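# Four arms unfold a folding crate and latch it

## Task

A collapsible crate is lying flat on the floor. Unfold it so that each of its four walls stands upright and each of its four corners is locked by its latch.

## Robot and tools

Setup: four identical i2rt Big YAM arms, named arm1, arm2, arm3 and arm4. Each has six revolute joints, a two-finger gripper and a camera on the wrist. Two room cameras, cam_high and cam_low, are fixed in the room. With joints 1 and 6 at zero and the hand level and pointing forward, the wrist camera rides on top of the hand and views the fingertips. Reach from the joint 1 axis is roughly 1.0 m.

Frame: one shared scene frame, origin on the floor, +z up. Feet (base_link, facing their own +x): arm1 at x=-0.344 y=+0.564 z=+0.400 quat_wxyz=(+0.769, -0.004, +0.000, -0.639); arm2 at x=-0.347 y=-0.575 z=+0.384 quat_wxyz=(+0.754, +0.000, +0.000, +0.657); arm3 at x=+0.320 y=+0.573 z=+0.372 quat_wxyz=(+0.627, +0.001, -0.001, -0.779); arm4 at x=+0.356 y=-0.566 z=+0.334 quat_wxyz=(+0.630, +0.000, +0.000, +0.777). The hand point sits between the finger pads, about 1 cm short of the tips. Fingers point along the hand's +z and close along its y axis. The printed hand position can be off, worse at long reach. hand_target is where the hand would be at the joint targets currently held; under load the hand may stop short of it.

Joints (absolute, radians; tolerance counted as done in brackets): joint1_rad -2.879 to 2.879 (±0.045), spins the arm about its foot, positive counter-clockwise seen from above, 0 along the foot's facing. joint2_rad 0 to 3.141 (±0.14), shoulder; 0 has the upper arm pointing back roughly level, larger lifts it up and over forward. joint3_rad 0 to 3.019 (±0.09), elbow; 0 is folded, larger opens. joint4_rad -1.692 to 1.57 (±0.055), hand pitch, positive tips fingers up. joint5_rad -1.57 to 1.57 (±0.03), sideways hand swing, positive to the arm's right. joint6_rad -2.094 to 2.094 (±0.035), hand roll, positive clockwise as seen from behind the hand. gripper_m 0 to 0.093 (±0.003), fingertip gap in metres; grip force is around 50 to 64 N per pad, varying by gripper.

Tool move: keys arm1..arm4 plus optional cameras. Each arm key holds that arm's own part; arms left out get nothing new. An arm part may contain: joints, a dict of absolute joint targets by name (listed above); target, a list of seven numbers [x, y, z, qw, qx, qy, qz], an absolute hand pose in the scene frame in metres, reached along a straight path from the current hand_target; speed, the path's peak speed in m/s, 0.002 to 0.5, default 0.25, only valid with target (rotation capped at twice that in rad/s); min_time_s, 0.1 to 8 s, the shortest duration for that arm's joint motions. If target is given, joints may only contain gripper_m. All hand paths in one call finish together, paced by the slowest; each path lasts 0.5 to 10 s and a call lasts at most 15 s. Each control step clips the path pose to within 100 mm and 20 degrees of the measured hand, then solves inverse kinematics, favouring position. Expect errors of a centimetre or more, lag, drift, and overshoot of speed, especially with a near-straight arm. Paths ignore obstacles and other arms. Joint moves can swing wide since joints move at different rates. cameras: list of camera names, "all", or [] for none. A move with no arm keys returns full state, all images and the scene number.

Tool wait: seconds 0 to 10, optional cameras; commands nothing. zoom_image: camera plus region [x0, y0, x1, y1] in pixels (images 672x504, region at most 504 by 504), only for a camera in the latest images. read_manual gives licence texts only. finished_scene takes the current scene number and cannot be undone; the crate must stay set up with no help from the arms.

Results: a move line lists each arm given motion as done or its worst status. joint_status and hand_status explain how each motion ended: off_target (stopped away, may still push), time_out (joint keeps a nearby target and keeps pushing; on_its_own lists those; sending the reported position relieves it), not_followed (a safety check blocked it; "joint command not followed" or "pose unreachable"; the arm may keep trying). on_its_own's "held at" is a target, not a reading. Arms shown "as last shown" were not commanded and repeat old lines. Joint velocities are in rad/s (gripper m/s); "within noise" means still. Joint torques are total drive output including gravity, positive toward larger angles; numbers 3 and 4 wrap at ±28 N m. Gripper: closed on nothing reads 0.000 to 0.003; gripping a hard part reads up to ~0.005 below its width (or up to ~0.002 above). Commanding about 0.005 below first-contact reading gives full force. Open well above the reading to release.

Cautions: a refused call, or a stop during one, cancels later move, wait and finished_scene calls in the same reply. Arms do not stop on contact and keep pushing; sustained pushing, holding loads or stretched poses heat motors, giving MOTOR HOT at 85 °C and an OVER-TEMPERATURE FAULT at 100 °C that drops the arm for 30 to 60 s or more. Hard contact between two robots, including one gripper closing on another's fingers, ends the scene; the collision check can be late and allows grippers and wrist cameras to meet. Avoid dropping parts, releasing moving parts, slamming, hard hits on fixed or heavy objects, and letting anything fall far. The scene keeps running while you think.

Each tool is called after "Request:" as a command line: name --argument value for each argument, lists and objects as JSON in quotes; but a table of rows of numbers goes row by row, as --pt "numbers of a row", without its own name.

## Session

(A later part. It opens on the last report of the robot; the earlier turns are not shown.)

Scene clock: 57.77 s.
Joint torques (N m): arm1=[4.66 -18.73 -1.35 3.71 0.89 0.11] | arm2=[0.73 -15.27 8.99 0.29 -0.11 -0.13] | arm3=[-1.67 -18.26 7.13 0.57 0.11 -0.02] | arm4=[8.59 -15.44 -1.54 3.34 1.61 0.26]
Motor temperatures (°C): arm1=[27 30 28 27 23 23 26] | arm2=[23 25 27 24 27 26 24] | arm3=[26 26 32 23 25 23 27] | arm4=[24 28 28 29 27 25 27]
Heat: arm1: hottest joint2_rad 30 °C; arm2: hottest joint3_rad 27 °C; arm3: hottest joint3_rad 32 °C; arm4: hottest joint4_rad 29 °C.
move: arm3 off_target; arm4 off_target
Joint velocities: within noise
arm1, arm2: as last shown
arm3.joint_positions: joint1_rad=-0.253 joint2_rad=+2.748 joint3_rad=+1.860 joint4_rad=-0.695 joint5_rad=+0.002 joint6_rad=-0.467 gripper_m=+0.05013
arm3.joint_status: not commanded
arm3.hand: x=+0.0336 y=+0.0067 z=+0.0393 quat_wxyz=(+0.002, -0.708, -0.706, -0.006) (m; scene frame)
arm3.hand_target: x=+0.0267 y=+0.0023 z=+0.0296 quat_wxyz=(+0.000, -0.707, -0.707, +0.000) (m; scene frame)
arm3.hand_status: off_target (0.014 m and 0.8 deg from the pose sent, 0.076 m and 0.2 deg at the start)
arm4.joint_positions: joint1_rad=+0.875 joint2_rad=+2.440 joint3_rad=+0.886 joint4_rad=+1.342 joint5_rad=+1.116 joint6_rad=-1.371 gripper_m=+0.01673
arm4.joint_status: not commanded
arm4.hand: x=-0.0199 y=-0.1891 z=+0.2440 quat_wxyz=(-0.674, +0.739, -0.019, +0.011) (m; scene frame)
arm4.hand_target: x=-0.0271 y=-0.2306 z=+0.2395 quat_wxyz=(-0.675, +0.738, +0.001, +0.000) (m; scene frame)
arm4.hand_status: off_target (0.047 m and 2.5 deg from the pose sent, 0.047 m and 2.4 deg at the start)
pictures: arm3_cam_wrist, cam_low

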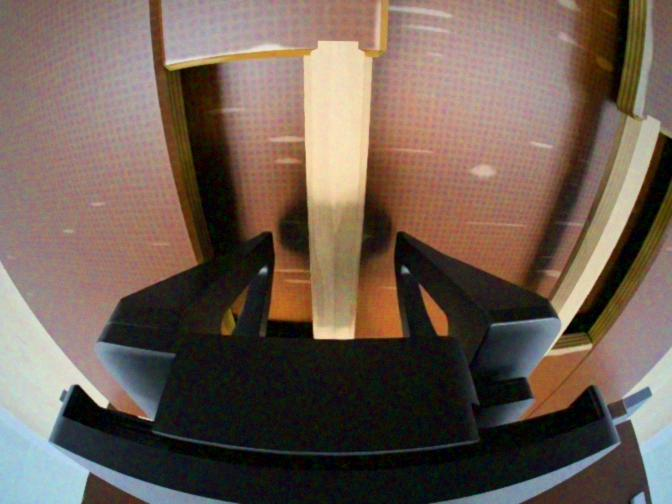

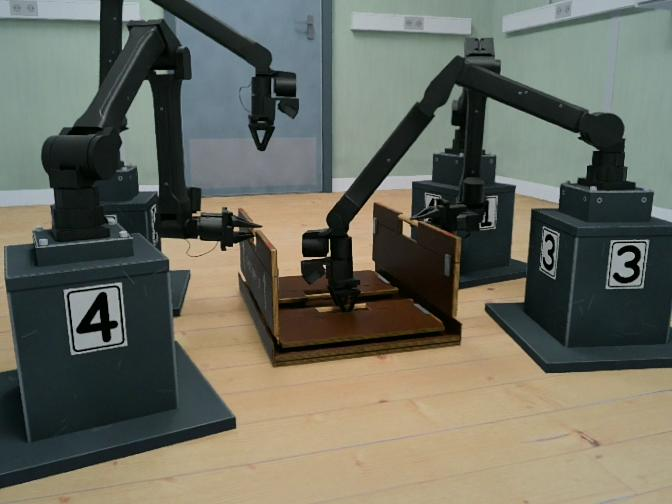

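Request:
move --arm3 '{"joints": {"gripper_m": 0.009}}' --arm4 '{"target": [-0.028, -0.215, 0.240, -0.6756, 0.7373, 0, 0], "speed": 0.1}'

Request:
wait --seconds 0.3

Scene clock: 59.83 s.
Joint torques (N m): arm1=[4.84 -18.43 -1.29 3.64 0.87 0.12] | arm2=[0.73 -15.33 8.99 0.28 -0.11 -0.12] | arm3=[-1.08 -18.61 7.01 0.54 0.08 -0.03] | arm4=[5.89 -15.33 0.02 3.28 0.54 0.08]
Motor temperatures (°C): arm1=[27 30 28 27 23 23 26] | arm2=[23 25 27 24 27 26 24] | arm3=[26 27 32 23 25 23 27] | arm4=[24 28 28 29 27 25 27]
Heat: arm1: hottest joint2_rad 30 °C; arm2: hottest joint3_rad 27 °C; arm3: hottest joint3_rad 32 °C; arm4: hottest joint4_rad 29 °C.
move: arm3 off_target; arm4 off_target
Joint velocities: within noise
arm1.joint_positions: joint1_rad=+0.933 joint2_rad=+2.639 joint3_rad=+0.888 joint4_rad=+1.511 joint5_rad=+1.149 joint6_rad=-1.347 gripper_m=+0.01710
arm1.joint_status: not commanded
arm1.hand: x=-0.0018 y=+0.2193 z=+0.2430 quat_wxyz=(+0.015, -0.015, -0.738, +0.674) (m; scene frame)
arm1.hand_target: x=+0.0091 y=+0.2403 z=+0.2452 quat_wxyz=(-0.003, -0.005, -0.735, +0.678) (m; scene frame)
arm1.hand_status: not commanded
arm2.joint_positions: joint1_rad=-0.013 joint2_rad=+1.671 joint3_rad=+1.114 joint4_rad=-1.067 joint5_rad=+0.005 joint6_rad=-0.130 gripper_m=+0.05013
arm2.joint_status: not commanded
arm2.hand: x=-0.2803 y=-0.1416 z=+0.4354 quat_wxyz=(+0.019, +0.700, -0.713, +0.018) (m; scene frame)
arm2.hand_target: x=-0.2822 y=-0.1226 z=+0.4488 quat_wxyz=(+0.003, +0.707, -0.708, +0.004) (m; scene frame)
arm2.hand_status: not commanded
arm3.joint_positions: joint1_rad=-0.253 joint2_rad=+2.748 joint3_rad=+1.860 joint4_rad=-0.695 joint5_rad=+0.002 joint6_rad=-0.467 gripper_m=+0.01678
arm3.joint_status: gripper_m off_target (ended at +0.01681, target +0.00900)
arm3.hand: x=+0.0336 y=+0.0067 z=+0.0393 quat_wxyz=(+0.002, -0.708, -0.706, -0.006) (m; scene frame)
arm3.hand_target: x=+0.0267 y=+0.0023 z=+0.0296 quat_wxyz=(+0.000, -0.707, -0.707, +0.000) (m; scene frame)
arm3.hand_status: not commanded
arm4.joint_positions: joint1_rad=+0.875 joint2_rad=+2.440 joint3_rad=+0.886 joint4_rad=+1.342 joint5_rad=+1.113 joint6_rad=-1.372 gripper_m=+0.01673
arm4.joint_status: not commanded
arm4.hand: x=-0.0204 y=-0.1891 z=+0.2439 quat_wxyz=(-0.673, +0.739, -0.018, +0.010) (m; scene frame)
arm4.hand_target: x=-0.0273 y=-0.2143 z=+0.2398 quat_wxyz=(-0.675, +0.738, +0.000, +0.001) (m; scene frame)
arm4.hand_status: off_target (0.027 m and 2.4 deg from the pose sent, 0.027 m and 2.5 deg at the start)
pictures: none

Scene clock: 60.13 s.
Joint torques (N m): arm1=[4.13 -18.9 -1.36 3.66 0.87 0.12] | arm2=[0.73 -15.27 8.98 0.28 -0.11 -0.13] | arm3=[-0.91 -19.08 6.93 0.51 0.1 -0.02] | arm4=[5.89 -15.27 0.02 3.29 0.54 0.09]
Motor temperatures (°C): arm1=[27 30 28 27 23 23 26] | arm2=[23 25 27 24 27 26 24] | arm3=[26 27 32 23 25 23 27] | arm4=[24 28 28 29 27 25 27]
Heat: arm1: hottest joint2_rad 30 °C; arm2: hottest joint3_rad 27 °C; arm3: hottest joint3_rad 32 °C; arm4: hottest joint4_rad 29 °C.
Joint velocities: within noise
arm1.joint_positions: joint1_rad=+0.933 joint2_rad=+2.639 joint3_rad=+0.888 joint4_rad=+1.511 joint5_rad=+1.149 joint6_rad=-1.347 gripper_m=+0.01710
arm1.joint_status: not commanded
arm1.hand: x=-0.0018 y=+0.2193 z=+0.2430 quat_wxyz=(+0.015, -0.015, -0.738, +0.674) (m; scene frame)
arm1.hand_target: x=+0.0091 y=+0.2403 z=+0.2452 quat_wxyz=(-0.003, -0.005, -0.735, +0.678) (m; scene frame)
arm1.hand_status: not commanded
arm2.joint_positions: joint1_rad=-0.013 joint2_rad=+1.671 joint3_rad=+1.114 joint4_rad=-1.067 joint5_rad=+0.005 joint6_rad=-0.130 gripper_m=+0.05013
arm2.joint_status: not commanded
arm2.hand: x=-0.2803 y=-0.1416 z=+0.4354 quat_wxyz=(+0.019, +0.700, -0.713, +0.018) (m; scene frame)
arm2.hand_target: x=-0.2822 y=-0.1226 z=+0.4488 quat_wxyz=(+0.003, +0.707, -0.708, +0.004) (m; scene frame)
arm2.hand_status: not commanded
arm3.joint_positions: joint1_rad=-0.253 joint2_rad=+2.748 joint3_rad=+1.860 joint4_rad=-0.695 joint5_rad=+0.002 joint6_rad=-0.467 gripper_m=+0.01678
arm3.joint_status: gripper_m off_target (ended at +0.01681, target +0.00900)
arm3.hand: x=+0.0336 y=+0.0067 z=+0.0393 quat_wxyz=(+0.002, -0.708, -0.706, -0.006) (m; scene frame)
arm3.hand_target: x=+0.0267 y=+0.0023 z=+0.0296 quat_wxyz=(+0.000, -0.707, -0.707, +0.000) (m; scene frame)
arm3.hand_status: not commanded
arm4.joint_positions: joint1_rad=+0.875 joint2_rad=+2.440 joint3_rad=+0.886 joint4_rad=+1.342 joint5_rad=+1.113 joint6_rad=-1.372 gripper_m=+0.01673
arm4.joint_status: not commanded
arm4.hand: x=-0.0204 y=-0.1891 z=+0.2439 quat_wxyz=(-0.673, +0.739, -0.018, +0.010) (m; scene frame)
arm4.hand_target: x=-0.0273 y=-0.2143 z=+0.2398 quat_wxyz=(-0.675, +0.738, +0.000, +0.001) (m; scene frame)
arm4.hand_status: off_target (0.027 m and 2.4 deg from the pose sent, 0.027 m and 2.5 deg at the start)
wait: 0.30 s; at rest by 0.27 s
pictures: none

Request:
move --arm3 '{"target": [0.052, 0.002, 0.120, -0.0616, 0.7044, 0.7044, -0.0616], "speed": 0.13}'

Request:
move --arm3 '{"target": [0.096, 0.0, 0.190, -0.1106, 0.6984, 0.6984, -0.1106], "speed": 0.13}' --cameras '["arm3_cam_wrist"]'

Scene clock: 63.37 s.
Joint torques (N m): arm1=[4.48 -18.02 -1.37 3.79 0.86 0.09] | arm2=[0.79 -15.27 8.98 0.29 -0.11 -0.13] | arm3=[1.26 -23.47 2.74 -0.39 -0.14 0.12] | arm4=[5.83 -15.33 0.02 3.28 0.54 0.08]
Motor temperatures (°C): arm1=[27 30 28 27 23 23 26] | arm2=[23 25 27 24 27 26 24] | arm3=[26 27 32 23 25 23 27] | arm4=[24 28 27 29 27 25 27]
Heat: arm1: hottest joint2_rad 30 °C; arm2: hottest joint3_rad 27 °C; arm3: hottest joint3_rad 32 °C; arm4: hottest joint4_rad 29 °C.
move: arm3 off_target
Joint velocities: within noise
arm1, arm2, arm4: as last shown
arm3.joint_positions: joint1_rad=-0.196 joint2_rad=+2.591 joint3_rad=+1.679 joint4_rad=-0.587 joint5_rad=+0.173 joint6_rad=-0.407 gripper_m=+0.01678
arm3.joint_status: not commanded
arm3.hand: x=+0.0406 y=+0.0073 z=+0.0943 quat_wxyz=(+0.067, -0.708, -0.700, +0.064) (m; scene frame)
arm3.hand_target: x=+0.0502 y=-0.0005 z=+0.1186 quat_wxyz=(+0.061, -0.704, -0.704, +0.066) (m; scene frame)
arm3.hand_status: off_target (0.029 m and 0.9 deg from the pose sent, 0.083 m and 10.4 deg at the start)
pictures: none

Scene clock: 64.80 s.
Joint torques (N m): arm1=[4.48 -18.14 -1.43 3.77 0.89 0.1] | arm2=[0.73 -15.27 8.98 0.27 -0.11 -0.12] | arm3=[1.79 -22.24 3.51 -0.64 -0.1 0.16] | arm4=[5.89 -15.27 0.02 3.29 0.54 0.08]
Motor temperatures (°C): arm1=[27 30 28 27 24 23 26] | arm2=[23 25 27 24 27 26 24] | arm3=[26 27 32 23 25 23 27] | arm4=[24 28 27 29 27 25 27]
Heat: arm1: hottest joint2_rad 30 °C; arm2: hottest joint3_rad 27 °C; arm3: hottest joint3_rad 32 °C; arm4: hottest joint4_rad 29 °C.
move: arm3 off_target
Joint velocities: within noise
arm1, arm2, arm4: as last shown
arm3.joint_positions: joint1_rad=-0.106 joint2_rad=+2.415 joint3_rad=+1.533 joint4_rad=-0.598 joint5_rad=+0.315 joint6_rad=-0.317 gripper_m=+0.01650
arm3.joint_status: not commanded
arm3.hand: x=+0.0753 y=+0.0075 z=+0.1687 quat_wxyz=(+0.119, -0.705, -0.691, +0.109) (m; scene frame)
arm3.hand_target: x=+0.0941 y=-0.0006 z=+0.1896 quat_wxyz=(+0.111, -0.697, -0.700, +0.111) (m; scene frame)
arm3.hand_status: off_target (0.031 m and 1.4 deg from the pose sent, 0.111 m and 7.5 deg at the start)
pictures: arm3_cam_wrist

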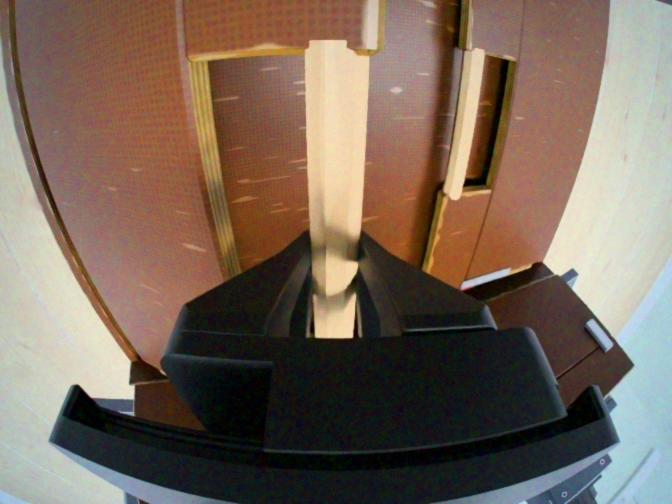

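Request:
move --arm3 '{"target": [0.157, -0.003, 0.233, -0.1651, 0.6876, 0.6876, -0.1651], "speed": 0.13}'

Request:
move --arm3 '{"target": [0.217, -0.006, 0.249, -0.2185, 0.6725, 0.6725, -0.2185], "speed": 0.12}' --arm2 '{"target": [-0.140, -0.010, 0.22, 0, 0.7071, -0.7071, 0], "speed": 0.3}'

Request:
move --arm3 '{"target": [0.257, -0.008, 0.254, -0.2418, 0.6645, 0.6645, -0.2418], "speed": 0.1}' --arm2 '{"target": [-0.085, 0.020, 0.13, 0, 0.7071, -0.7071, 0], "speed": 0.25}' --cameras '["cam_high", "arm3_cam_wrist", "arm2_cam_wrist"]'

Scene clock: 68.20 s.
Joint torques (N m): arm1=[4.37 -18.08 -1.44 3.89 0.87 0.1] | arm2=[0.73 -15.33 8.99 0.27 -0.11 -0.13] | arm3=[3.31 -21.01 3.92 -0.36 -0.47 0.26] | arm4=[5.83 -15.27 0.02 3.29 0.54 0.09]
Motor temperatures (°C): arm1=[27 30 28 27 24 23 26] | arm2=[23 25 28 24 27 26 24] | arm3=[26 27 31 23 26 23 27] | arm4=[24 29 27 29 27 25 27]
Heat: arm1: hottest joint2_rad 30 °C; arm2: hottest joint3_rad 28 °C; arm3: hottest joint3_rad 31 °C; arm4: hottest joint2_rad 29 °C.
move: arm3 off_target
Joint velocities: within noise
arm1, arm2, arm4: as last shown
arm3.joint_positions: joint1_rad=+0.020 joint2_rad=+2.322 joint3_rad=+1.460 joint4_rad=-0.642 joint5_rad=+0.494 joint6_rad=-0.182 gripper_m=+0.01638
arm3.joint_status: not commanded
arm3.hand: x=+0.1241 y=+0.0074 z=+0.2153 quat_wxyz=(+0.183, -0.696, -0.675, +0.163) (m; scene frame)
arm3.hand_target: x=+0.1558 y=-0.0032 z=+0.2316 quat_wxyz=(+0.166, -0.686, -0.689, +0.165) (m; scene frame)
arm3.hand_status: off_target (0.039 m and 2.7 deg from the pose sent, 0.104 m and 8.5 deg at the start)
pictures: none

Scene clock: 70.17 s.
Joint torques (N m): arm1=[4.31 -18.84 -1.22 3.64 0.86 0.12] | arm2=[0.03 -22.71 7.36 0.18 -0.15 -0.14] | arm3=[4.54 -20.25 5.07 -0.13 -0.86 0.22] | arm4=[5.89 -15.33 0.02 3.29 0.54 0.08]
Motor temperatures (°C): arm1=[27 30 28 27 24 23 26] | arm2=[23 25 28 24 27 26 24] | arm3=[26 27 31 23 26 23 28] | arm4=[24 29 27 29 27 25 27]
Heat: arm1: hottest joint2_rad 30 °C; arm2: hottest joint3_rad 28 °C; arm3: hottest joint3_rad 31 °C; arm4: hottest joint2_rad 29 °C.
move: arm2 off_target; arm3 off_target
Joint velocities: within noise
arm1, arm4: as last shown
arm2.joint_positions: joint1_rad=-0.213 joint2_rad=+2.335 joint3_rad=+1.506 joint4_rad=-0.772 joint5_rad=-0.001 joint6_rad=-0.340 gripper_m=+0.05013
arm2.joint_status: not commanded
arm2.hand: x=-0.1465 y=-0.0274 z=+0.2116 quat_wxyz=(+0.014, +0.704, -0.710, +0.006) (m; scene frame)
arm2.hand_target: x=-0.1395 y=-0.0122 z=+0.2194 quat_wxyz=(+0.001, +0.706, -0.709, -0.001) (m; scene frame)
arm2.hand_status: off_target (0.020 m and 1.8 deg from the pose sent, 0.289 m and 3.2 deg at the start)
arm3.joint_positions: joint1_rad=+0.150 joint2_rad=+2.299 joint3_rad=+1.450 joint4_rad=-0.738 joint5_rad=+0.671 joint6_rad=-0.016 gripper_m=+0.01638
arm3.joint_status: not commanded
arm3.hand: x=+0.1750 y=+0.0078 z=+0.2423 quat_wxyz=(+0.246, -0.683, -0.653, +0.217) (m; scene frame)
arm3.hand_target: x=+0.2153 y=-0.0037 z=+0.2494 quat_wxyz=(+0.222, -0.671, -0.673, +0.216) (m; scene frame)
arm3.hand_status: off_target (0.045 m and 4.0 deg from the pose sent, 0.100 m and 8.0 deg at the start)
pictures: none

Scene clock: 71.73 s.
Joint torques (N m): arm1=[4.54 -17.85 -1.48 3.74 0.89 0.11] | arm2=[0.73 -25.35 7.32 -0.06 -0.07 -0.12] | arm3=[4.6 -18.32 6.93 -0.38 -1 0.26] | arm4=[5.83 -15.33 0.02 3.28 0.54 0.08]
Motor temperatures (°C): arm1=[27 30 28 27 24 23 26] | arm2=[23 25 28 24 27 26 24] | arm3=[26 27 31 23 26 23 28] | arm4=[24 29 27 29 27 25 27]
Heat: arm1: hottest joint2_rad 30 °C; arm2: hottest joint3_rad 28 °C; arm3: hottest joint3_rad 31 °C; arm4: hottest joint2_rad 29 °C.
move: arm2 off_target; arm3 off_target
Joint velocities: within noise
arm1, arm4: as last shown
arm2.joint_positions: joint1_rad=-0.275 joint2_rad=+2.607 joint3_rad=+1.774 joint4_rad=-0.766 joint5_rad=-0.001 joint6_rad=-0.404 gripper_m=+0.05013
arm2.joint_status: not commanded
arm2.hand: x=-0.0935 y=+0.0045 z=+0.1191 quat_wxyz=(+0.013, +0.705, -0.709, +0.005) (m; scene frame)
arm2.hand_target: x=-0.0885 y=+0.0206 z=+0.1299 quat_wxyz=(+0.000, +0.709, -0.706, -0.001) (m; scene frame)
arm2.hand_status: off_target (0.021 m and 1.6 deg from the pose sent, 0.113 m and 1.8 deg at the start)
arm3.joint_positions: joint1_rad=+0.238 joint2_rad=+2.297 joint3_rad=+1.455 joint4_rad=-0.805 joint5_rad=+0.743 joint6_rad=+0.096 gripper_m=+0.01638
arm3.joint_status: not commanded
arm3.hand: x=+0.2152 y=+0.0079 z=+0.2532 quat_wxyz=(+0.266, -0.673, -0.644, +0.247) (m; scene frame)
arm3.hand_target: x=+0.2560 y=-0.0084 z=+0.2543 quat_wxyz=(+0.240, -0.665, -0.664, +0.245) (m; scene frame)
arm3.hand_status: off_target (0.045 m and 3.8 deg from the pose sent, 0.084 m and 3.8 deg at the start)
pictures: arm2_cam_wrist, arm3_cam_wrist, cam_high

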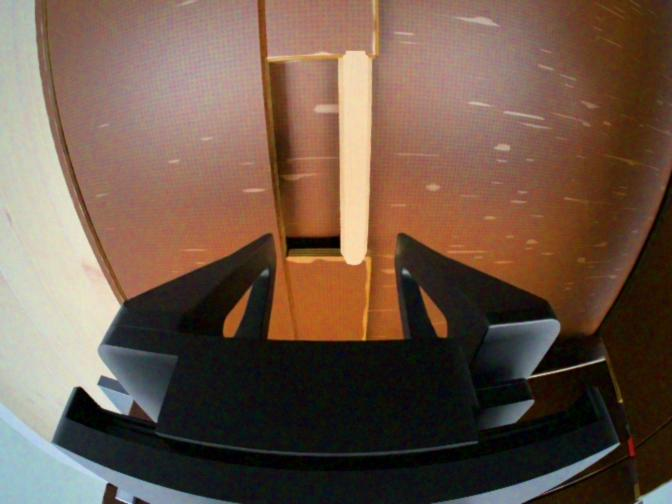

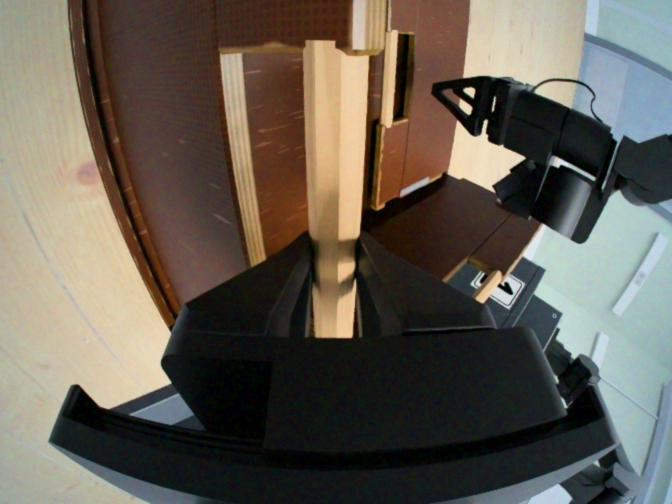

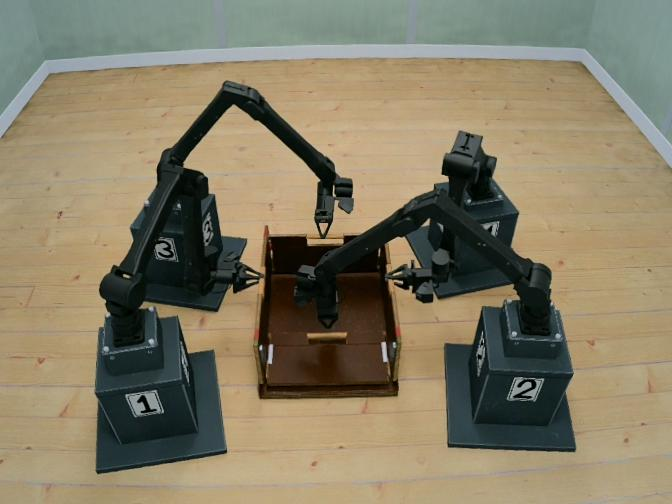

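Request:
move --arm3 '{"target": [0.292, -0.011, 0.256, -0.2418, 0.6645, 0.6645, -0.2418], "speed": 0.1}' --arm2 '{"target": [-0.074, 0.032, 0.10, 0, 0.7071, -0.7071, 0], "speed": 0.15}' --cameras '["arm2_cam_wrist", "arm3_cam_wrist"]'

Scene clock: 79.00 s.
Joint torques (N m): arm1=[4.54 -17.96 -1.57 3.56 0.85 0.11] | arm2=[-0.91 -25.23 7.57 -0.05 -0.02 -0.13] | arm3=[2.84 -17.26 8.36 -0.44 -0.8 0.14] | arm4=[5.83 -15.33 0.01 3.29 0.54 0.08]
Motor temperatures (°C): arm1=[27 31 28 27 24 23 26] | arm2=[23 26 27 24 27 26 24] | arm3=[26 28 31 23 26 23 28] | arm4=[24 29 27 29 27 25 28]
Heat: arm1: hottest joint2_rad 31 °C; arm2: hottest joint3_rad 27 °C; arm3: hottest joint3_rad 31 °C; arm4: hottest joint2_rad 29 °C.
move: arm2 off_target; arm3 off_target
Joint velocities: within noise
arm1, arm4: as last shown
arm2.joint_positions: joint1_rad=-0.281 joint2_rad=+2.693 joint3_rad=+1.884 joint4_rad=-0.783 joint5_rad=-0.001 joint6_rad=-0.412 gripper_m=+0.05013
arm2.joint_status: not commanded
arm2.hand: x=-0.0823 y=+0.0202 z=+0.0940 quat_wxyz=(+0.009, +0.705, -0.709, +0.003) (m; scene frame)
arm2.hand_target: x=-0.0706 y=+0.0304 z=+0.1000 quat_wxyz=(-0.001, +0.705, -0.709, +0.000) (m; scene frame)
arm2.hand_status: off_target (0.016 m and 1.2 deg from the pose sent, 0.039 m and 1.6 deg at the start)
arm3.joint_positions: joint1_rad=+0.310 joint2_rad=+2.297 joint3_rad=+1.477 joint4_rad=-0.883 joint5_rad=+0.730 joint6_rad=+0.184 gripper_m=+0.01638
arm3.joint_status: not commanded
arm3.hand: x=+0.2572 y=+0.0075 z=+0.2586 quat_wxyz=(+0.263, -0.672, -0.647, +0.246) (m; scene frame)
arm3.hand_target: x=+0.2912 y=-0.0093 z=+0.2568 quat_wxyz=(+0.241, -0.665, -0.664, +0.243) (m; scene frame)
arm3.hand_status: off_target (0.039 m and 3.3 deg from the pose sent, 0.079 m and 3.8 deg at the start)
pictures: arm2_cam_wrist, arm3_cam_wrist

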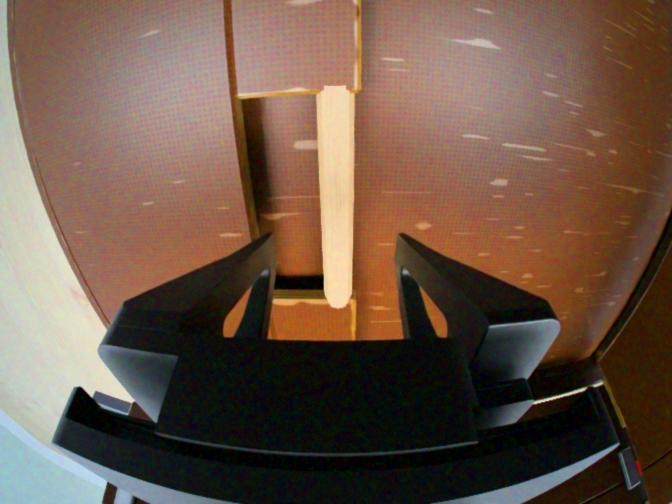

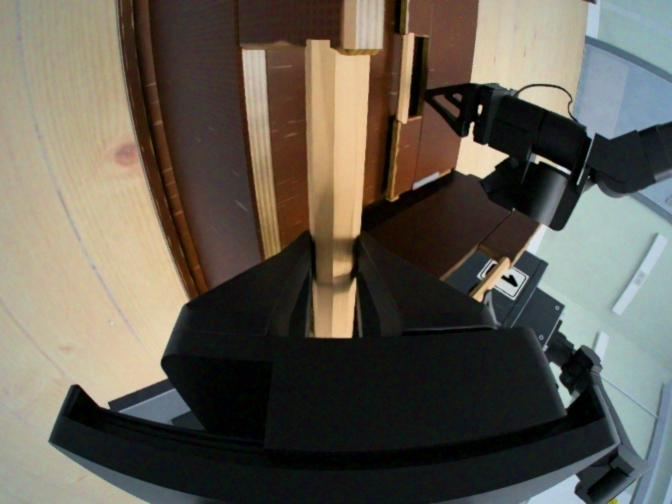

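Request:
move --arm3 '{"target": [0.330, -0.011, 0.256, -0.2418, 0.6645, 0.6645, -0.2418], "speed": 0.1}' --arm2 '{"target": [-0.070, 0.030, 0.029, 0, 0.7071, -0.7071, 0], "speed": 0.12}' --cameras '["arm2_cam_wrist", "arm3_cam_wrist", "cam_high"]'

Scene clock: 82.30 s.
Joint torques (N m): arm1=[3.96 -18.02 -1.32 3.75 0.86 0.1] | arm2=[-0.67 -25.93 7.24 0.53 -0.05 -0.12] | arm3=[9.17 -17.55 7.86 -0.91 -1.14 0.45] | arm4=[5.89 -15.27 0.01 3.29 0.54 0.08]
Motor temperatures (°C): arm1=[27 31 28 27 24 23 26] | arm2=[23 27 28 24 27 26 24] | arm3=[26 28 31 23 26 23 28] | arm4=[24 29 27 29 27 25 28]
Heat: arm1: hottest joint2_rad 31 °C; arm2: hottest joint3_rad 28 °C; arm3: hottest joint3_rad 31 °C; arm4: hottest joint2_rad 29 °C.
move: arm2 off_target; arm3 off_target
Joint velocities: within noise
arm1, arm4: as last shown
arm2.joint_positions: joint1_rad=-0.276 joint2_rad=+2.849 joint3_rad=+1.998 joint4_rad=-0.757 joint5_rad=+0.001 joint6_rad=-0.424 gripper_m=+0.05013
arm2.joint_status: not commanded
arm2.hand: x=-0.0866 y=+0.0170 z=+0.0240 quat_wxyz=(+0.017, +0.711, -0.703, +0.007) (m; scene frame)
arm2.hand_target: x=-0.0736 y=+0.0307 z=+0.0298 quat_wxyz=(+0.000, +0.711, -0.704, +0.000) (m; scene frame)
arm2.hand_status: off_target (0.022 m and 2.2 deg from the pose sent, 0.067 m and 1.2 deg at the start)
arm3.joint_positions: joint1_rad=+0.310 joint2_rad=+2.314 joint3_rad=+1.509 joint4_rad=-0.939 joint5_rad=+0.730 joint6_rad=+0.223 gripper_m=+0.01638
arm3.joint_status: not commanded
arm3.hand: x=+0.2572 y=+0.0073 z=+0.2588 quat_wxyz=(+0.273, -0.679, -0.638, +0.240) (m; scene frame)
arm3.hand_target: x=+0.3266 y=-0.0067 z=+0.2572 quat_wxyz=(+0.242, -0.663, -0.666, +0.241) (m; scene frame)
arm3.hand_status: off_target (0.075 m and 5.0 deg from the pose sent, 0.075 m and 3.3 deg at the start)
pictures: arm2_cam_wrist, arm3_cam_wrist, cam_high

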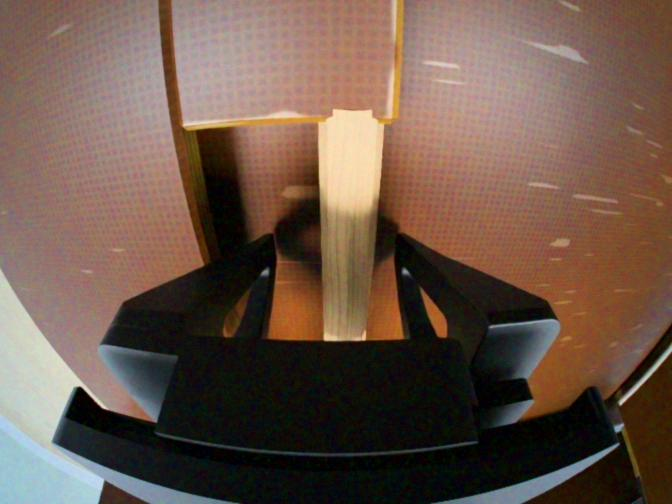

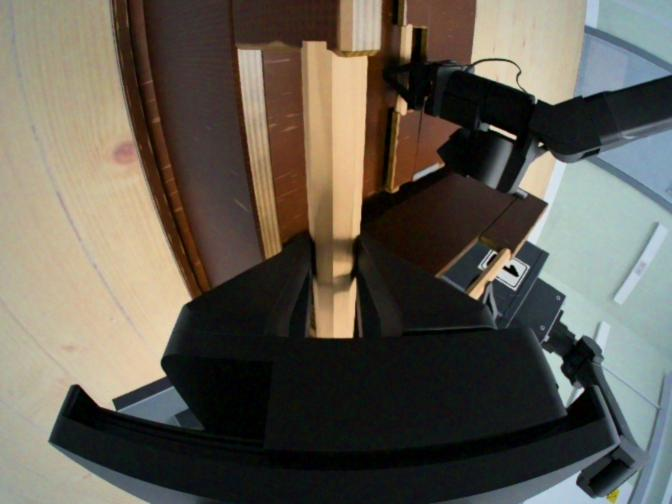

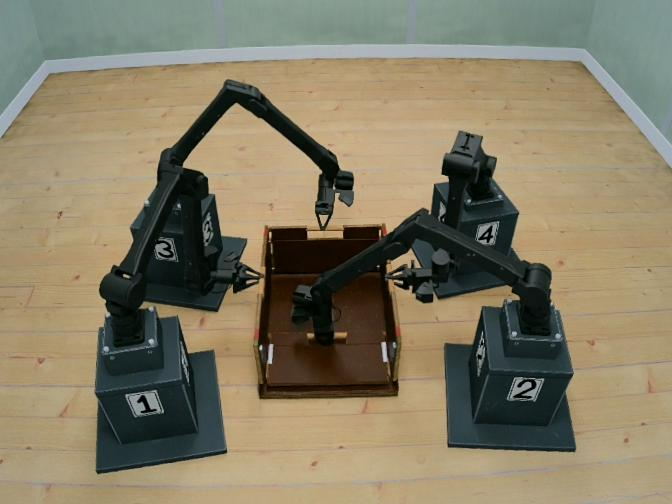

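Request:
move --arm3 '{"target": [0.275, -0.011, 0.256, -0.2418, 0.6645, 0.6645, -0.2418], "speed": 0.1}' --arm2 '{"target": [-0.060, 0.027, 0.042, 0, 0.7071, -0.7071, 0], "speed": 0.1}' --cameras '["arm2_cam_wrist"]'

Scene clock: 92.03 s.
Joint torques (N m): arm1=[4.13 -18.32 -1.35 3.69 0.84 0.11] | arm2=[0.09 -27.46 6.42 0.06 -0.1 -0.13] | arm3=[1.55 -18.96 5.31 2.28 -0.62 -0.28] | arm4=[5.83 -15.33 0.02 3.29 0.54 0.08]
Motor temperatures (°C): arm1=[27 31 28 27 24 23 26] | arm2=[23 27 28 24 27 26 24] | arm3=[26 28 31 23 27 23 28] | arm4=[24 29 27 29 27 24 28]
Heat: arm1: hottest joint2_rad 31 °C; arm2: hottest joint3_rad 28 °C; arm3: hottest joint3_rad 31 °C; arm4: hottest joint2_rad 29 °C.
move: arm2 off_target; arm3 off_target
Joint velocities: within noise
arm1.joint_positions: joint1_rad=+0.933 joint2_rad=+2.639 joint3_rad=+0.888 joint4_rad=+1.511 joint5_rad=+1.149 joint6_rad=-1.347 gripper_m=+0.01710
arm1.joint_status: not commanded
arm1.hand: x=-0.0018 y=+0.2193 z=+0.2430 quat_wxyz=(+0.015, -0.015, -0.738, +0.674) (m; scene frame)
arm1.hand_target: x=+0.0091 y=+0.2403 z=+0.2452 quat_wxyz=(-0.003, -0.005, -0.735, +0.678) (m; scene frame)
arm1.hand_status: not commanded
arm2.joint_positions: joint1_rad=-0.307 joint2_rad=+2.849 joint3_rad=+1.998 joint4_rad=-0.757 joint5_rad=+0.001 joint6_rad=-0.430 gripper_m=+0.05013
arm2.joint_status: not commanded
arm2.hand: x=-0.0686 y=+0.0088 z=+0.0240 quat_wxyz=(+0.017, +0.702, -0.711, +0.007) (m; scene frame)
arm2.hand_target: x=-0.0566 y=+0.0251 z=+0.0420 quat_wxyz=(+0.000, +0.703, -0.711, +0.000) (m; scene frame)
arm2.hand_status: off_target (0.027 m and 2.2 deg from the pose sent, 0.034 m and 2.2 deg at the start)
arm3.joint_positions: joint1_rad=+0.308 joint2_rad=+2.314 joint3_rad=+1.509 joint4_rad=-0.935 joint5_rad=+0.729 joint6_rad=+0.199 gripper_m=+0.01638
arm3.joint_status: not commanded
arm3.hand: x=+0.2566 y=+0.0068 z=+0.2585 quat_wxyz=(+0.275, -0.672, -0.645, +0.237) (m; scene frame)
arm3.hand_target: x=+0.2752 y=-0.0085 z=+0.2567 quat_wxyz=(+0.245, -0.666, -0.663, +0.240) (m; scene frame)
arm3.hand_status: off_target (0.026 m and 4.5 deg from the pose sent, 0.026 m and 5.0 deg at the start)
arm4.joint_positions: joint1_rad=+0.875 joint2_rad=+2.440 joint3_rad=+0.886 joint4_rad=+1.342 joint5_rad=+1.113 joint6_rad=-1.372 gripper_m=+0.01673
arm4.joint_status: not commanded
arm4.hand: x=-0.0204 y=-0.1891 z=+0.2439 quat_wxyz=(-0.673, +0.739, -0.018, +0.010) (m; scene frame)
arm4.hand_target: x=-0.0273 y=-0.2143 z=+0.2398 quat_wxyz=(-0.675, +0.738, +0.000, +0.001) (m; scene frame)
arm4.hand_status: not commanded
pictures: arm2_cam_wrist

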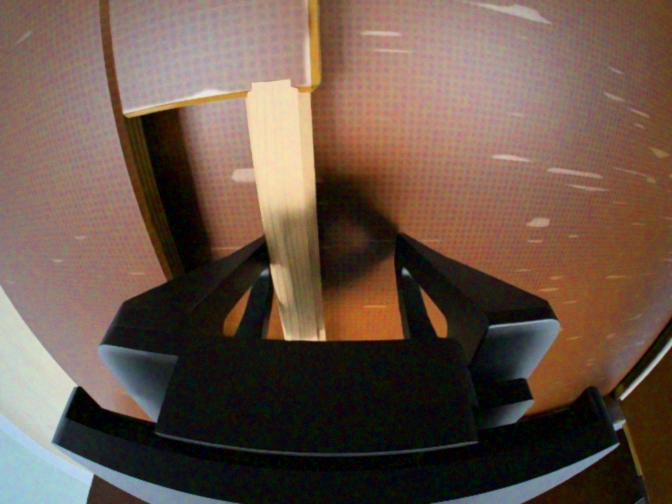

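Request:
move --arm2 '{"target": [-0.076, 0.026, 0.056, 0, 0.7071, -0.7071, 0], "speed": 0.1}' --cameras '["arm2_cam_wrist"]'

Scene clock: 94.87 s.
Joint torques (N m): arm1=[4.6 -18.14 -1.22 3.66 0.85 0.09] | arm2=[0.91 -29.39 4.92 0.66 -0.1 0.06] | arm3=[1.08 -18.61 5.19 2.3 -0.66 -0.3] | arm4=[5.83 -15.27 0.02 3.29 0.54 0.09]
Motor temperatures (°C): arm1=[27 31 28 27 24 23 26] | arm2=[23 27 28 24 27 26 24] | arm3=[26 29 31 23 27 23 28] | arm4=[24 29 27 29 27 24 28]
Heat: arm1: hottest joint2_rad 31 °C; arm2: hottest joint3_rad 28 °C; arm3: hottest joint3_rad 31 °C; arm4: hottest joint2_rad 29 °C.
move: arm2 off_target
Joint velocities: within noise
arm1, arm3, arm4: as last shown
arm2.joint_positions: joint1_rad=-0.287 joint2_rad=+2.828 joint3_rad=+1.952 joint4_rad=-0.757 joint5_rad=+0.001 joint6_rad=-0.432 gripper_m=+0.05013
arm2.joint_status: not commanded
arm2.hand: x=-0.0861 y=+0.0012 z=+0.0264 quat_wxyz=(+0.028, +0.710, -0.704, +0.011) (m; scene frame)
arm2.hand_target: x=-0.0800 y=+0.0270 z=+0.0555 quat_wxyz=(+0.000, +0.710, -0.704, +0.000) (m; scene frame)
arm2.hand_status: off_target (0.040 m and 3.5 deg from the pose sent, 0.037 m and 2.2 deg at the start)
pictures: arm2_cam_wrist

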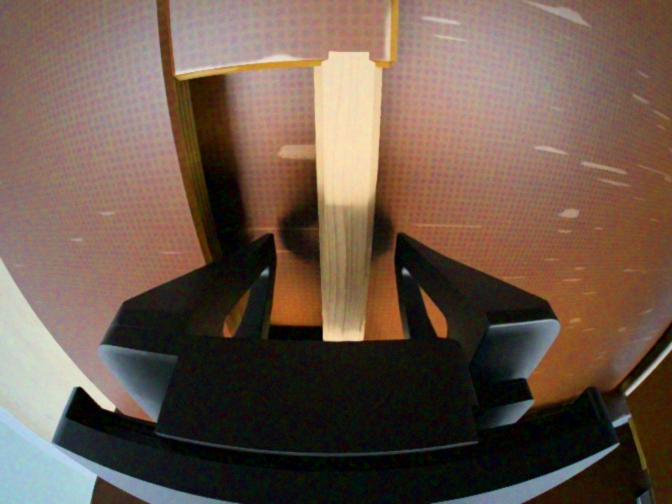

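Request:
move --arm2 '{"target": [-0.072, 0.032, 0.067, 0, 0.7071, -0.7071, 0], "speed": 0.1}' --cameras '["arm2_cam_wrist"]'

Scene clock: 97.77 s.
Joint torques (N m): arm1=[4.07 -17.85 -1.37 3.55 0.91 0.11] | arm2=[-0.15 -29.22 6.16 -0.28 -0.1 0.06] | arm3=[1.49 -19.02 5.23 2.32 -0.67 -0.28] | arm4=[5.89 -15.27 0.02 3.29 0.54 0.08]
Motor temperatures (°C): arm1=[27 31 28 27 24 23 26] | arm2=[23 28 27 24 27 26 24] | arm3=[26 29 30 23 27 23 28] | arm4=[24 29 26 29 27 24 28]
Heat: arm1: hottest joint2_rad 31 °C; arm2: hottest joint2_rad 28 °C; arm3: hottest joint3_rad 30 °C; arm4: hottest joint2_rad 29 °C.
move: arm2 off_target
Joint velocities: within noise
arm1, arm3, arm4: as last shown
arm2.joint_positions: joint1_rad=-0.287 joint2_rad=+2.818 joint3_rad=+1.952 joint4_rad=-0.763 joint5_rad=+0.001 joint6_rad=-0.432 gripper_m=+0.05013
arm2.joint_status: not commanded
arm2.hand: x=-0.0849 y=+0.0039 z=+0.0322 quat_wxyz=(+0.027, +0.710, -0.704, +0.011) (m; scene frame)
arm2.hand_target: x=-0.0725 y=+0.0313 z=+0.0661 quat_wxyz=(+0.000, +0.707, -0.707, +0.000) (m; scene frame)
arm2.hand_status: off_target (0.047 m and 3.4 deg from the pose sent, 0.053 m and 3.5 deg at the start)
pictures: arm2_cam_wrist

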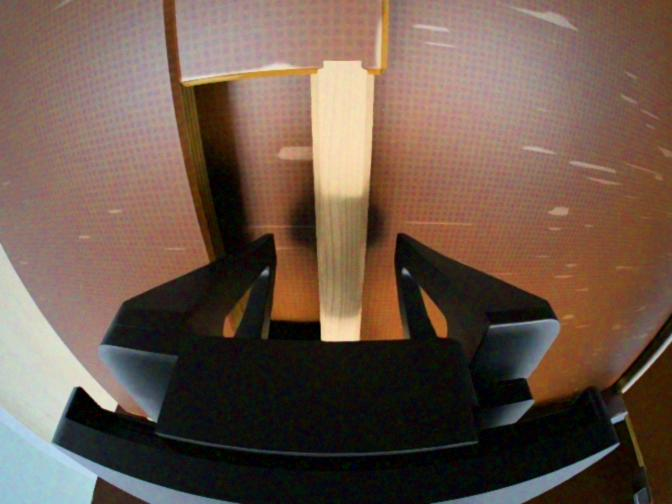

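Request:
move --arm2 '{"joints": {"gripper_m": 0.009}}'

Request:
wait --seconds 0.3 --cameras '["arm2_cam_wrist"]'

Scene clock: 99.37 s.
Joint torques (N m): arm1=[3.78 -18.26 -1.31 3.66 0.86 0.11] | arm2=[-0.15 -29.45 6.24 -0.12 -0.15 0.06] | arm3=[0.56 -19.25 5.33 2.15 -0.69 -0.28] | arm4=[5.89 -15.33 0.01 3.29 0.54 0.08]
Motor temperatures (°C): arm1=[27 31 28 27 24 23 26] | arm2=[23 28 27 24 27 26 24] | arm3=[26 29 30 23 27 23 28] | arm4=[24 29 26 29 27 24 28]
Heat: arm1: hottest joint2_rad 31 °C; arm2: hottest joint2_rad 28 °C; arm3: hottest joint3_rad 30 °C; arm4: hottest joint2_rad 29 °C.
move: arm2 off_target
Joint velocities: within noise
arm1, arm3, arm4: as last shown
arm2.joint_positions: joint1_rad=-0.290 joint2_rad=+2.818 joint3_rad=+1.952 joint4_rad=-0.760 joint5_rad=+0.002 joint6_rad=-0.435 gripper_m=+0.01699
arm2.joint_status: gripper_m off_target (ended at +0.01702, target +0.00900)
arm2.hand: x=-0.0826 y=+0.0037 z=+0.0321 quat_wxyz=(+0.025, +0.710, -0.704, +0.011) (m; scene frame)
arm2.hand_target: x=-0.0703 y=+0.0311 z=+0.0661 quat_wxyz=(-0.001, +0.707, -0.707, +0.000) (m; scene frame)
arm2.hand_status: not commanded
pictures: none

Scene clock: 99.67 s.
Joint torques (N m): arm1=[5.07 -18.55 -1.39 3.6 0.86 0.1] | arm2=[-0.09 -29.45 6.26 -0.1 -0.15 0.06] | arm3=[1.03 -19.02 5.35 2.26 -0.68 -0.3] | arm4=[5.89 -15.33 0.02 3.28 0.54 0.08]
Motor temperatures (°C): arm1=[27 31 28 27 24 23 26] | arm2=[23 28 27 24 27 26 24] | arm3=[26 29 30 23 27 23 28] | arm4=[24 29 26 29 27 24 28]
Heat: arm1: hottest joint2_rad 31 °C; arm2: hottest joint2_rad 28 °C; arm3: hottest joint3_rad 30 °C; arm4: hottest joint2_rad 29 °C.
Joint velocities: within noise
arm1.joint_positions: joint1_rad=+0.933 joint2_rad=+2.639 joint3_rad=+0.888 joint4_rad=+1.511 joint5_rad=+1.149 joint6_rad=-1.347 gripper_m=+0.01710
arm1.joint_status: not commanded
arm1.hand: x=-0.0018 y=+0.2193 z=+0.2430 quat_wxyz=(+0.015, -0.015, -0.738, +0.674) (m; scene frame)
arm1.hand_target: x=+0.0091 y=+0.2403 z=+0.2452 quat_wxyz=(-0.003, -0.005, -0.735, +0.678) (m; scene frame)
arm1.hand_status: not commanded
arm2.joint_positions: joint1_rad=-0.290 joint2_rad=+2.818 joint3_rad=+1.952 joint4_rad=-0.760 joint5_rad=+0.002 joint6_rad=-0.435 gripper_m=+0.01699
arm2.joint_status: gripper_m off_target (ended at +0.01702, target +0.00900)
arm2.hand: x=-0.0826 y=+0.0037 z=+0.0321 quat_wxyz=(+0.025, +0.710, -0.704, +0.011) (m; scene frame)
arm2.hand_target: x=-0.0703 y=+0.0311 z=+0.0661 quat_wxyz=(-0.001, +0.707, -0.707, +0.000) (m; scene frame)
arm2.hand_status: not commanded
arm3.joint_positions: joint1_rad=+0.308 joint2_rad=+2.314 joint3_rad=+1.509 joint4_rad=-0.935 joint5_rad=+0.729 joint6_rad=+0.199 gripper_m=+0.01638
arm3.joint_status: not commanded
arm3.hand: x=+0.2566 y=+0.0068 z=+0.2585 quat_wxyz=(+0.275, -0.672, -0.645, +0.237) (m; scene frame)
arm3.hand_target: x=+0.2752 y=-0.0085 z=+0.2567 quat_wxyz=(+0.245, -0.666, -0.663, +0.240) (m; scene frame)
arm3.hand_status: not commanded
arm4.joint_positions: joint1_rad=+0.875 joint2_rad=+2.440 joint3_rad=+0.886 joint4_rad=+1.342 joint5_rad=+1.113 joint6_rad=-1.372 gripper_m=+0.01673
arm4.joint_status: not commanded
arm4.hand: x=-0.0204 y=-0.1891 z=+0.2439 quat_wxyz=(-0.673, +0.739, -0.018, +0.010) (m; scene frame)
arm4.hand_target: x=-0.0273 y=-0.2143 z=+0.2398 quat_wxyz=(-0.675, +0.738, +0.000, +0.001) (m; scene frame)
arm4.hand_status: not commanded
wait: 0.30 s; at rest by 0.27 s
pictures: arm2_cam_wrist

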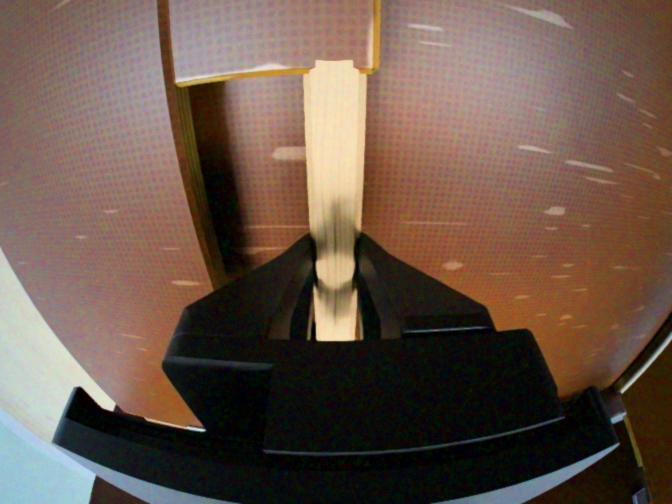

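Request:
move --arm2 '{"target": [-0.102, 0.022, 0.116, -0.0616, 0.7044, -0.7044, 0.0616], "speed": 0.13}'

Request:
move --arm2 '{"target": [-0.145, 0.022, 0.189, -0.0984, 0.7002, -0.7002, 0.0984], "speed": 0.13}' --cameras '["arm2_cam_wrist"]'

Scene clock: 104.17 s.
Joint torques (N m): arm1=[4.01 -17.96 -1.33 3.66 0.89 0.14] | arm2=[1.67 -30.1 3.63 -0.25 -0.4 0.25] | arm3=[1.14 -19.31 5.46 2.29 -0.65 -0.27] | arm4=[5.89 -15.27 0.01 3.28 0.54 0.08]
Motor temperatures (°C): arm1=[27 31 28 27 24 23 26] | arm2=[23 29 27 24 27 26 25] | arm3=[26 29 30 23 27 23 28] | arm4=[24 30 26 29 27 24 28]
Heat: arm1: hottest joint2_rad 31 °C; arm2: hottest joint2_rad 29 °C; arm3: hottest joint3_rad 30 °C; arm4: hottest joint2_rad 30 °C.
move: arm2 off_target
Joint velocities: within noise
arm1, arm3, arm4: as last shown
arm2.joint_positions: joint1_rad=-0.236 joint2_rad=+2.670 joint3_rad=+1.759 joint4_rad=-0.625 joint5_rad=+0.176 joint6_rad=-0.377 gripper_m=+0.01699
arm2.joint_status: not commanded
arm2.hand: x=-0.0873 y=+0.0030 z=+0.0797 quat_wxyz=(-0.051, +0.705, -0.704, +0.074) (m; scene frame)
arm2.hand_target: x=-0.0962 y=+0.0215 z=+0.1143 quat_wxyz=(-0.064, +0.703, -0.706, +0.061) (m; scene frame)
arm2.hand_status: off_target (0.044 m and 1.8 deg from the pose sent, 0.088 m and 11.6 deg at the start)
pictures: none

Scene clock: 105.53 s.
Joint torques (N m): arm1=[4.19 -17.9 -1.36 3.62 0.88 0.11] | arm2=[3.37 -28.57 4.45 -0.5 -0.6 0.37] | arm3=[1.55 -18.73 5.31 2.24 -0.67 -0.28] | arm4=[5.89 -15.27 0.01 3.29 0.54 0.08]
Motor temperatures (°C): arm1=[27 31 28 27 24 23 26] | arm2=[23 29 27 24 27 26 25] | arm3=[26 29 30 23 27 23 28] | arm4=[24 30 26 29 27 24 28]
Heat: arm1: hottest joint2_rad 31 °C; arm2: hottest joint2_rad 29 °C; arm3: hottest joint3_rad 30 °C; arm4: hottest joint2_rad 30 °C.
move: arm2 off_target
Joint velocities: within noise
arm1, arm3, arm4: as last shown
arm2.joint_positions: joint1_rad=-0.155 joint2_rad=+2.489 joint3_rad=+1.613 joint4_rad=-0.650 joint5_rad=+0.287 joint6_rad=-0.295 gripper_m=+0.01681
arm2.joint_status: not commanded
arm2.hand: x=-0.1208 y=+0.0040 z=+0.1571 quat_wxyz=(-0.088, +0.699, -0.700, +0.116) (m; scene frame)
arm2.hand_target: x=-0.1438 y=+0.0227 z=+0.1876 quat_wxyz=(-0.098, +0.700, -0.700, +0.098) (m; scene frame)
arm2.hand_status: off_target (0.044 m and 2.3 deg from the pose sent, 0.125 m and 6.1 deg at the start)
pictures: arm2_cam_wrist

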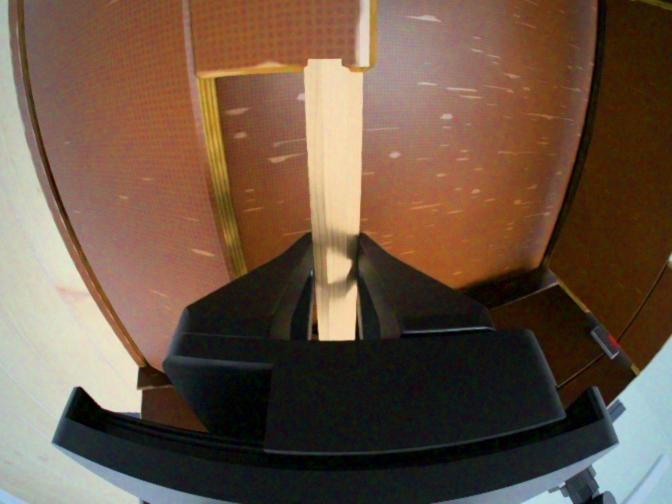

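Request:
move --arm2 '{"target": [-0.207, 0.022, 0.233, -0.1228, 0.6964, -0.6964, 0.1228], "speed": 0.13}'

Request:
move --arm2 '{"target": [-0.267, 0.024, 0.249, -0.1349, 0.6941, -0.6941, 0.1349], "speed": 0.12}' --cameras '["arm2_cam_wrist"]'

Scene clock: 108.23 s.
Joint torques (N m): arm1=[3.84 -18.84 -1.28 3.66 0.87 0.09] | arm2=[4.84 -27.05 4.86 -0.38 -1.19 0.44] | arm3=[1.49 -18.9 5.19 2.14 -0.65 -0.32] | arm4=[5.89 -15.33 0.01 3.29 0.54 0.08]
Motor temperatures (°C): arm1=[27 31 28 27 24 23 26] | arm2=[23 29 27 24 27 26 25] | arm3=[26 29 30 23 27 23 28] | arm4=[24 30 26 29 27 24 28]
Heat: arm1: hottest joint2_rad 31 °C; arm2: hottest joint2_rad 29 °C; arm3: hottest joint3_rad 30 °C; arm4: hottest joint2_rad 30 °C.
move: arm2 off_target
Joint velocities: within noise
arm1, arm3, arm4: as last shown
arm2.joint_positions: joint1_rad=-0.054 joint2_rad=+2.378 joint3_rad=+1.538 joint4_rad=-0.706 joint5_rad=+0.380 joint6_rad=-0.182 gripper_m=+0.01672
arm2.joint_status: not commanded
arm2.hand: x=-0.1688 y=+0.0047 z=+0.2076 quat_wxyz=(-0.117, +0.690, -0.699, +0.149) (m; scene frame)
arm2.hand_target: x=-0.2053 y=+0.0221 z=+0.2316 quat_wxyz=(-0.123, +0.697, -0.696, +0.123) (m; scene frame)
arm2.hand_status: off_target (0.049 m and 3.2 deg from the pose sent, 0.116 m and 4.1 deg at the start)
pictures: none

Scene clock: 109.53 s.
Joint torques (N m): arm1=[4.31 -18.43 -1.35 3.55 0.87 0.1] | arm2=[5.36 -24.53 5.72 0.24 -1.61 0.37] | arm3=[1.03 -18.84 5.23 2.07 -0.69 -0.29] | arm4=[5.83 -15.33 0.02 3.29 0.54 0.08]
Motor temperatures (°C): arm1=[27 31 28 27 24 23 26] | arm2=[23 29 27 24 27 26 25] | arm3=[26 29 30 23 27 23 28] | arm4=[24 30 26 29 27 24 28]
Heat: arm1: hottest joint2_rad 31 °C; arm2: hottest joint2_rad 29 °C; arm3: hottest joint3_rad 30 °C; arm4: hottest joint2_rad 30 °C.
move: arm2 off_target
Joint velocities: within noise
arm1, arm3, arm4: as last shown
arm2.joint_positions: joint1_rad=+0.050 joint2_rad=+2.321 joint3_rad=+1.518 joint4_rad=-0.794 joint5_rad=+0.429 joint6_rad=-0.061 gripper_m=+0.01672
arm2.joint_status: not commanded
arm2.hand: x=-0.2235 y=+0.0053 z=+0.2383 quat_wxyz=(-0.130, +0.684, -0.697, +0.170) (m; scene frame)
arm2.hand_target: x=-0.2660 y=+0.0212 z=+0.2488 quat_wxyz=(-0.132, +0.696, -0.693, +0.138) (m; scene frame)
arm2.hand_status: off_target (0.049 m and 4.2 deg from the pose sent, 0.108 m and 2.8 deg at the start)
pictures: arm2_cam_wrist

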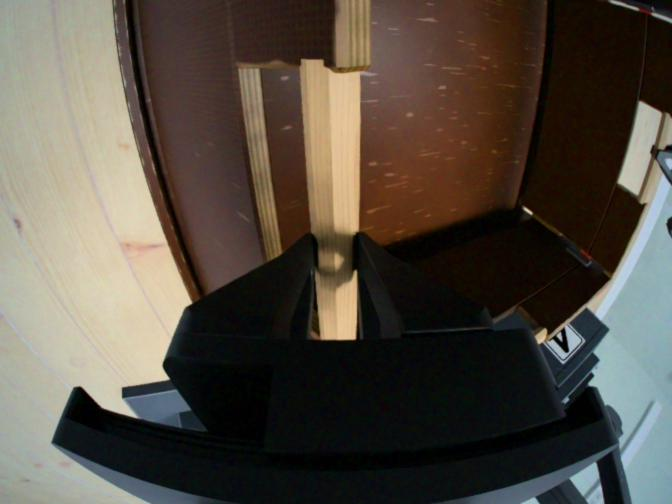

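Request:
move --arm2 '{"target": [-0.312, 0.024, 0.252, -0.1349, 0.6941, -0.6941, 0.1349], "speed": 0.1}'

Request:
move --arm2 '{"target": [-0.345, 0.025, 0.252, -0.1349, 0.6941, -0.6941, 0.1349], "speed": 0.08}' --cameras '["arm2_cam_wrist", "cam_high"]'

Scene clock: 111.57 s.
Joint torques (N m): arm1=[3.9 -18.26 -1.33 3.79 0.87 0.1] | arm2=[5.01 -22.48 6.58 0.88 -1.63 0.3] | arm3=[1.55 -18.78 5.34 2.26 -0.65 -0.29] | arm4=[5.89 -15.27 0.01 3.29 0.54 0.09]
Motor temperatures (°C): arm1=[27 31 28 27 24 23 26] | arm2=[23 29 27 24 27 26 25] | arm3=[26 30 30 23 27 23 28] | arm4=[24 30 26 29 27 24 28]
Heat: arm1: hottest joint2_rad 31 °C; arm2: hottest joint2_rad 29 °C; arm3: hottest joint2_rad 30 °C; arm4: hottest joint2_rad 30 °C.
move: arm2 off_target
Joint velocities: within noise
arm1, arm3, arm4: as last shown
arm2.joint_positions: joint1_rad=+0.129 joint2_rad=+2.297 joint3_rad=+1.513 joint4_rad=-0.846 joint5_rad=+0.430 joint6_rad=+0.027 gripper_m=+0.01643
arm2.joint_status: not commanded
arm2.hand: x=-0.2691 y=+0.0053 z=+0.2516 quat_wxyz=(-0.133, +0.683, -0.698, +0.170) (m; scene frame)
arm2.hand_target: x=-0.3102 y=+0.0220 z=+0.2526 quat_wxyz=(-0.135, +0.694, -0.694, +0.136) (m; scene frame)
arm2.hand_status: off_target (0.047 m and 4.3 deg from the pose sent, 0.091 m and 4.2 deg at the start)
pictures: none

Scene clock: 112.67 s.
Joint torques (N m): arm1=[4.78 -18.55 -1.42 3.89 0.85 0.1] | arm2=[5.13 -21.42 7.84 0.47 -1.94 0.32] | arm3=[1.55 -18.73 5.26 2.21 -0.69 -0.27] | arm4=[5.89 -15.27 0.02 3.29 0.55 0.09]
Motor temperatures (°C): arm1=[27 31 28 27 24 23 26] | arm2=[23 29 27 24 28 26 25] | arm3=[26 30 30 23 27 23 28] | arm4=[24 30 26 29 27 24 28]
Heat: arm1: hottest joint2_rad 31 °C; arm2: hottest joint2_rad 29 °C; arm3: hottest joint2_rad 30 °C; arm4: hottest joint2_rad 30 °C.
move: arm2 off_target
Joint velocities: within noise
arm1, arm3, arm4: as last shown
arm2.joint_positions: joint1_rad=+0.184 joint2_rad=+2.292 joint3_rad=+1.515 joint4_rad=-0.866 joint5_rad=+0.435 joint6_rad=+0.085 gripper_m=+0.01611
arm2.joint_status: not commanded
arm2.hand: x=-0.3004 y=+0.0061 z=+0.2551 quat_wxyz=(-0.139, +0.683, -0.697, +0.169) (m; scene frame)
arm2.hand_target: x=-0.3446 y=+0.0236 z=+0.2535 quat_wxyz=(-0.136, +0.695, -0.693, +0.135) (m; scene frame)
arm2.hand_status: off_target (0.049 m and 4.1 deg from the pose sent, 0.078 m and 4.3 deg at the start)
arm3.hand_target: x=+0.2753 y=-0.0085 z=+0.2568 quat_wxyz=(+0.245, -0.666, -0.663, +0.240) (m; scene frame)
arm4.hand_target: x=-0.0272 y=-0.2143 z=+0.2398 quat_wxyz=(-0.675, +0.738, +0.000, +0.001) (m; scene frame)
pictures: arm2_cam_wrist, cam_high

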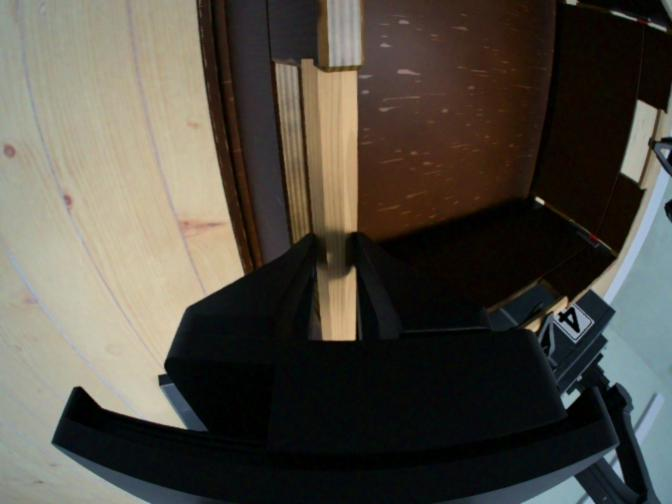

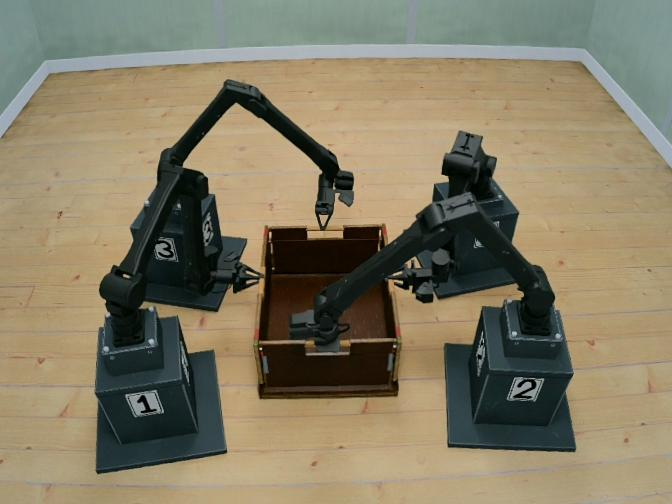

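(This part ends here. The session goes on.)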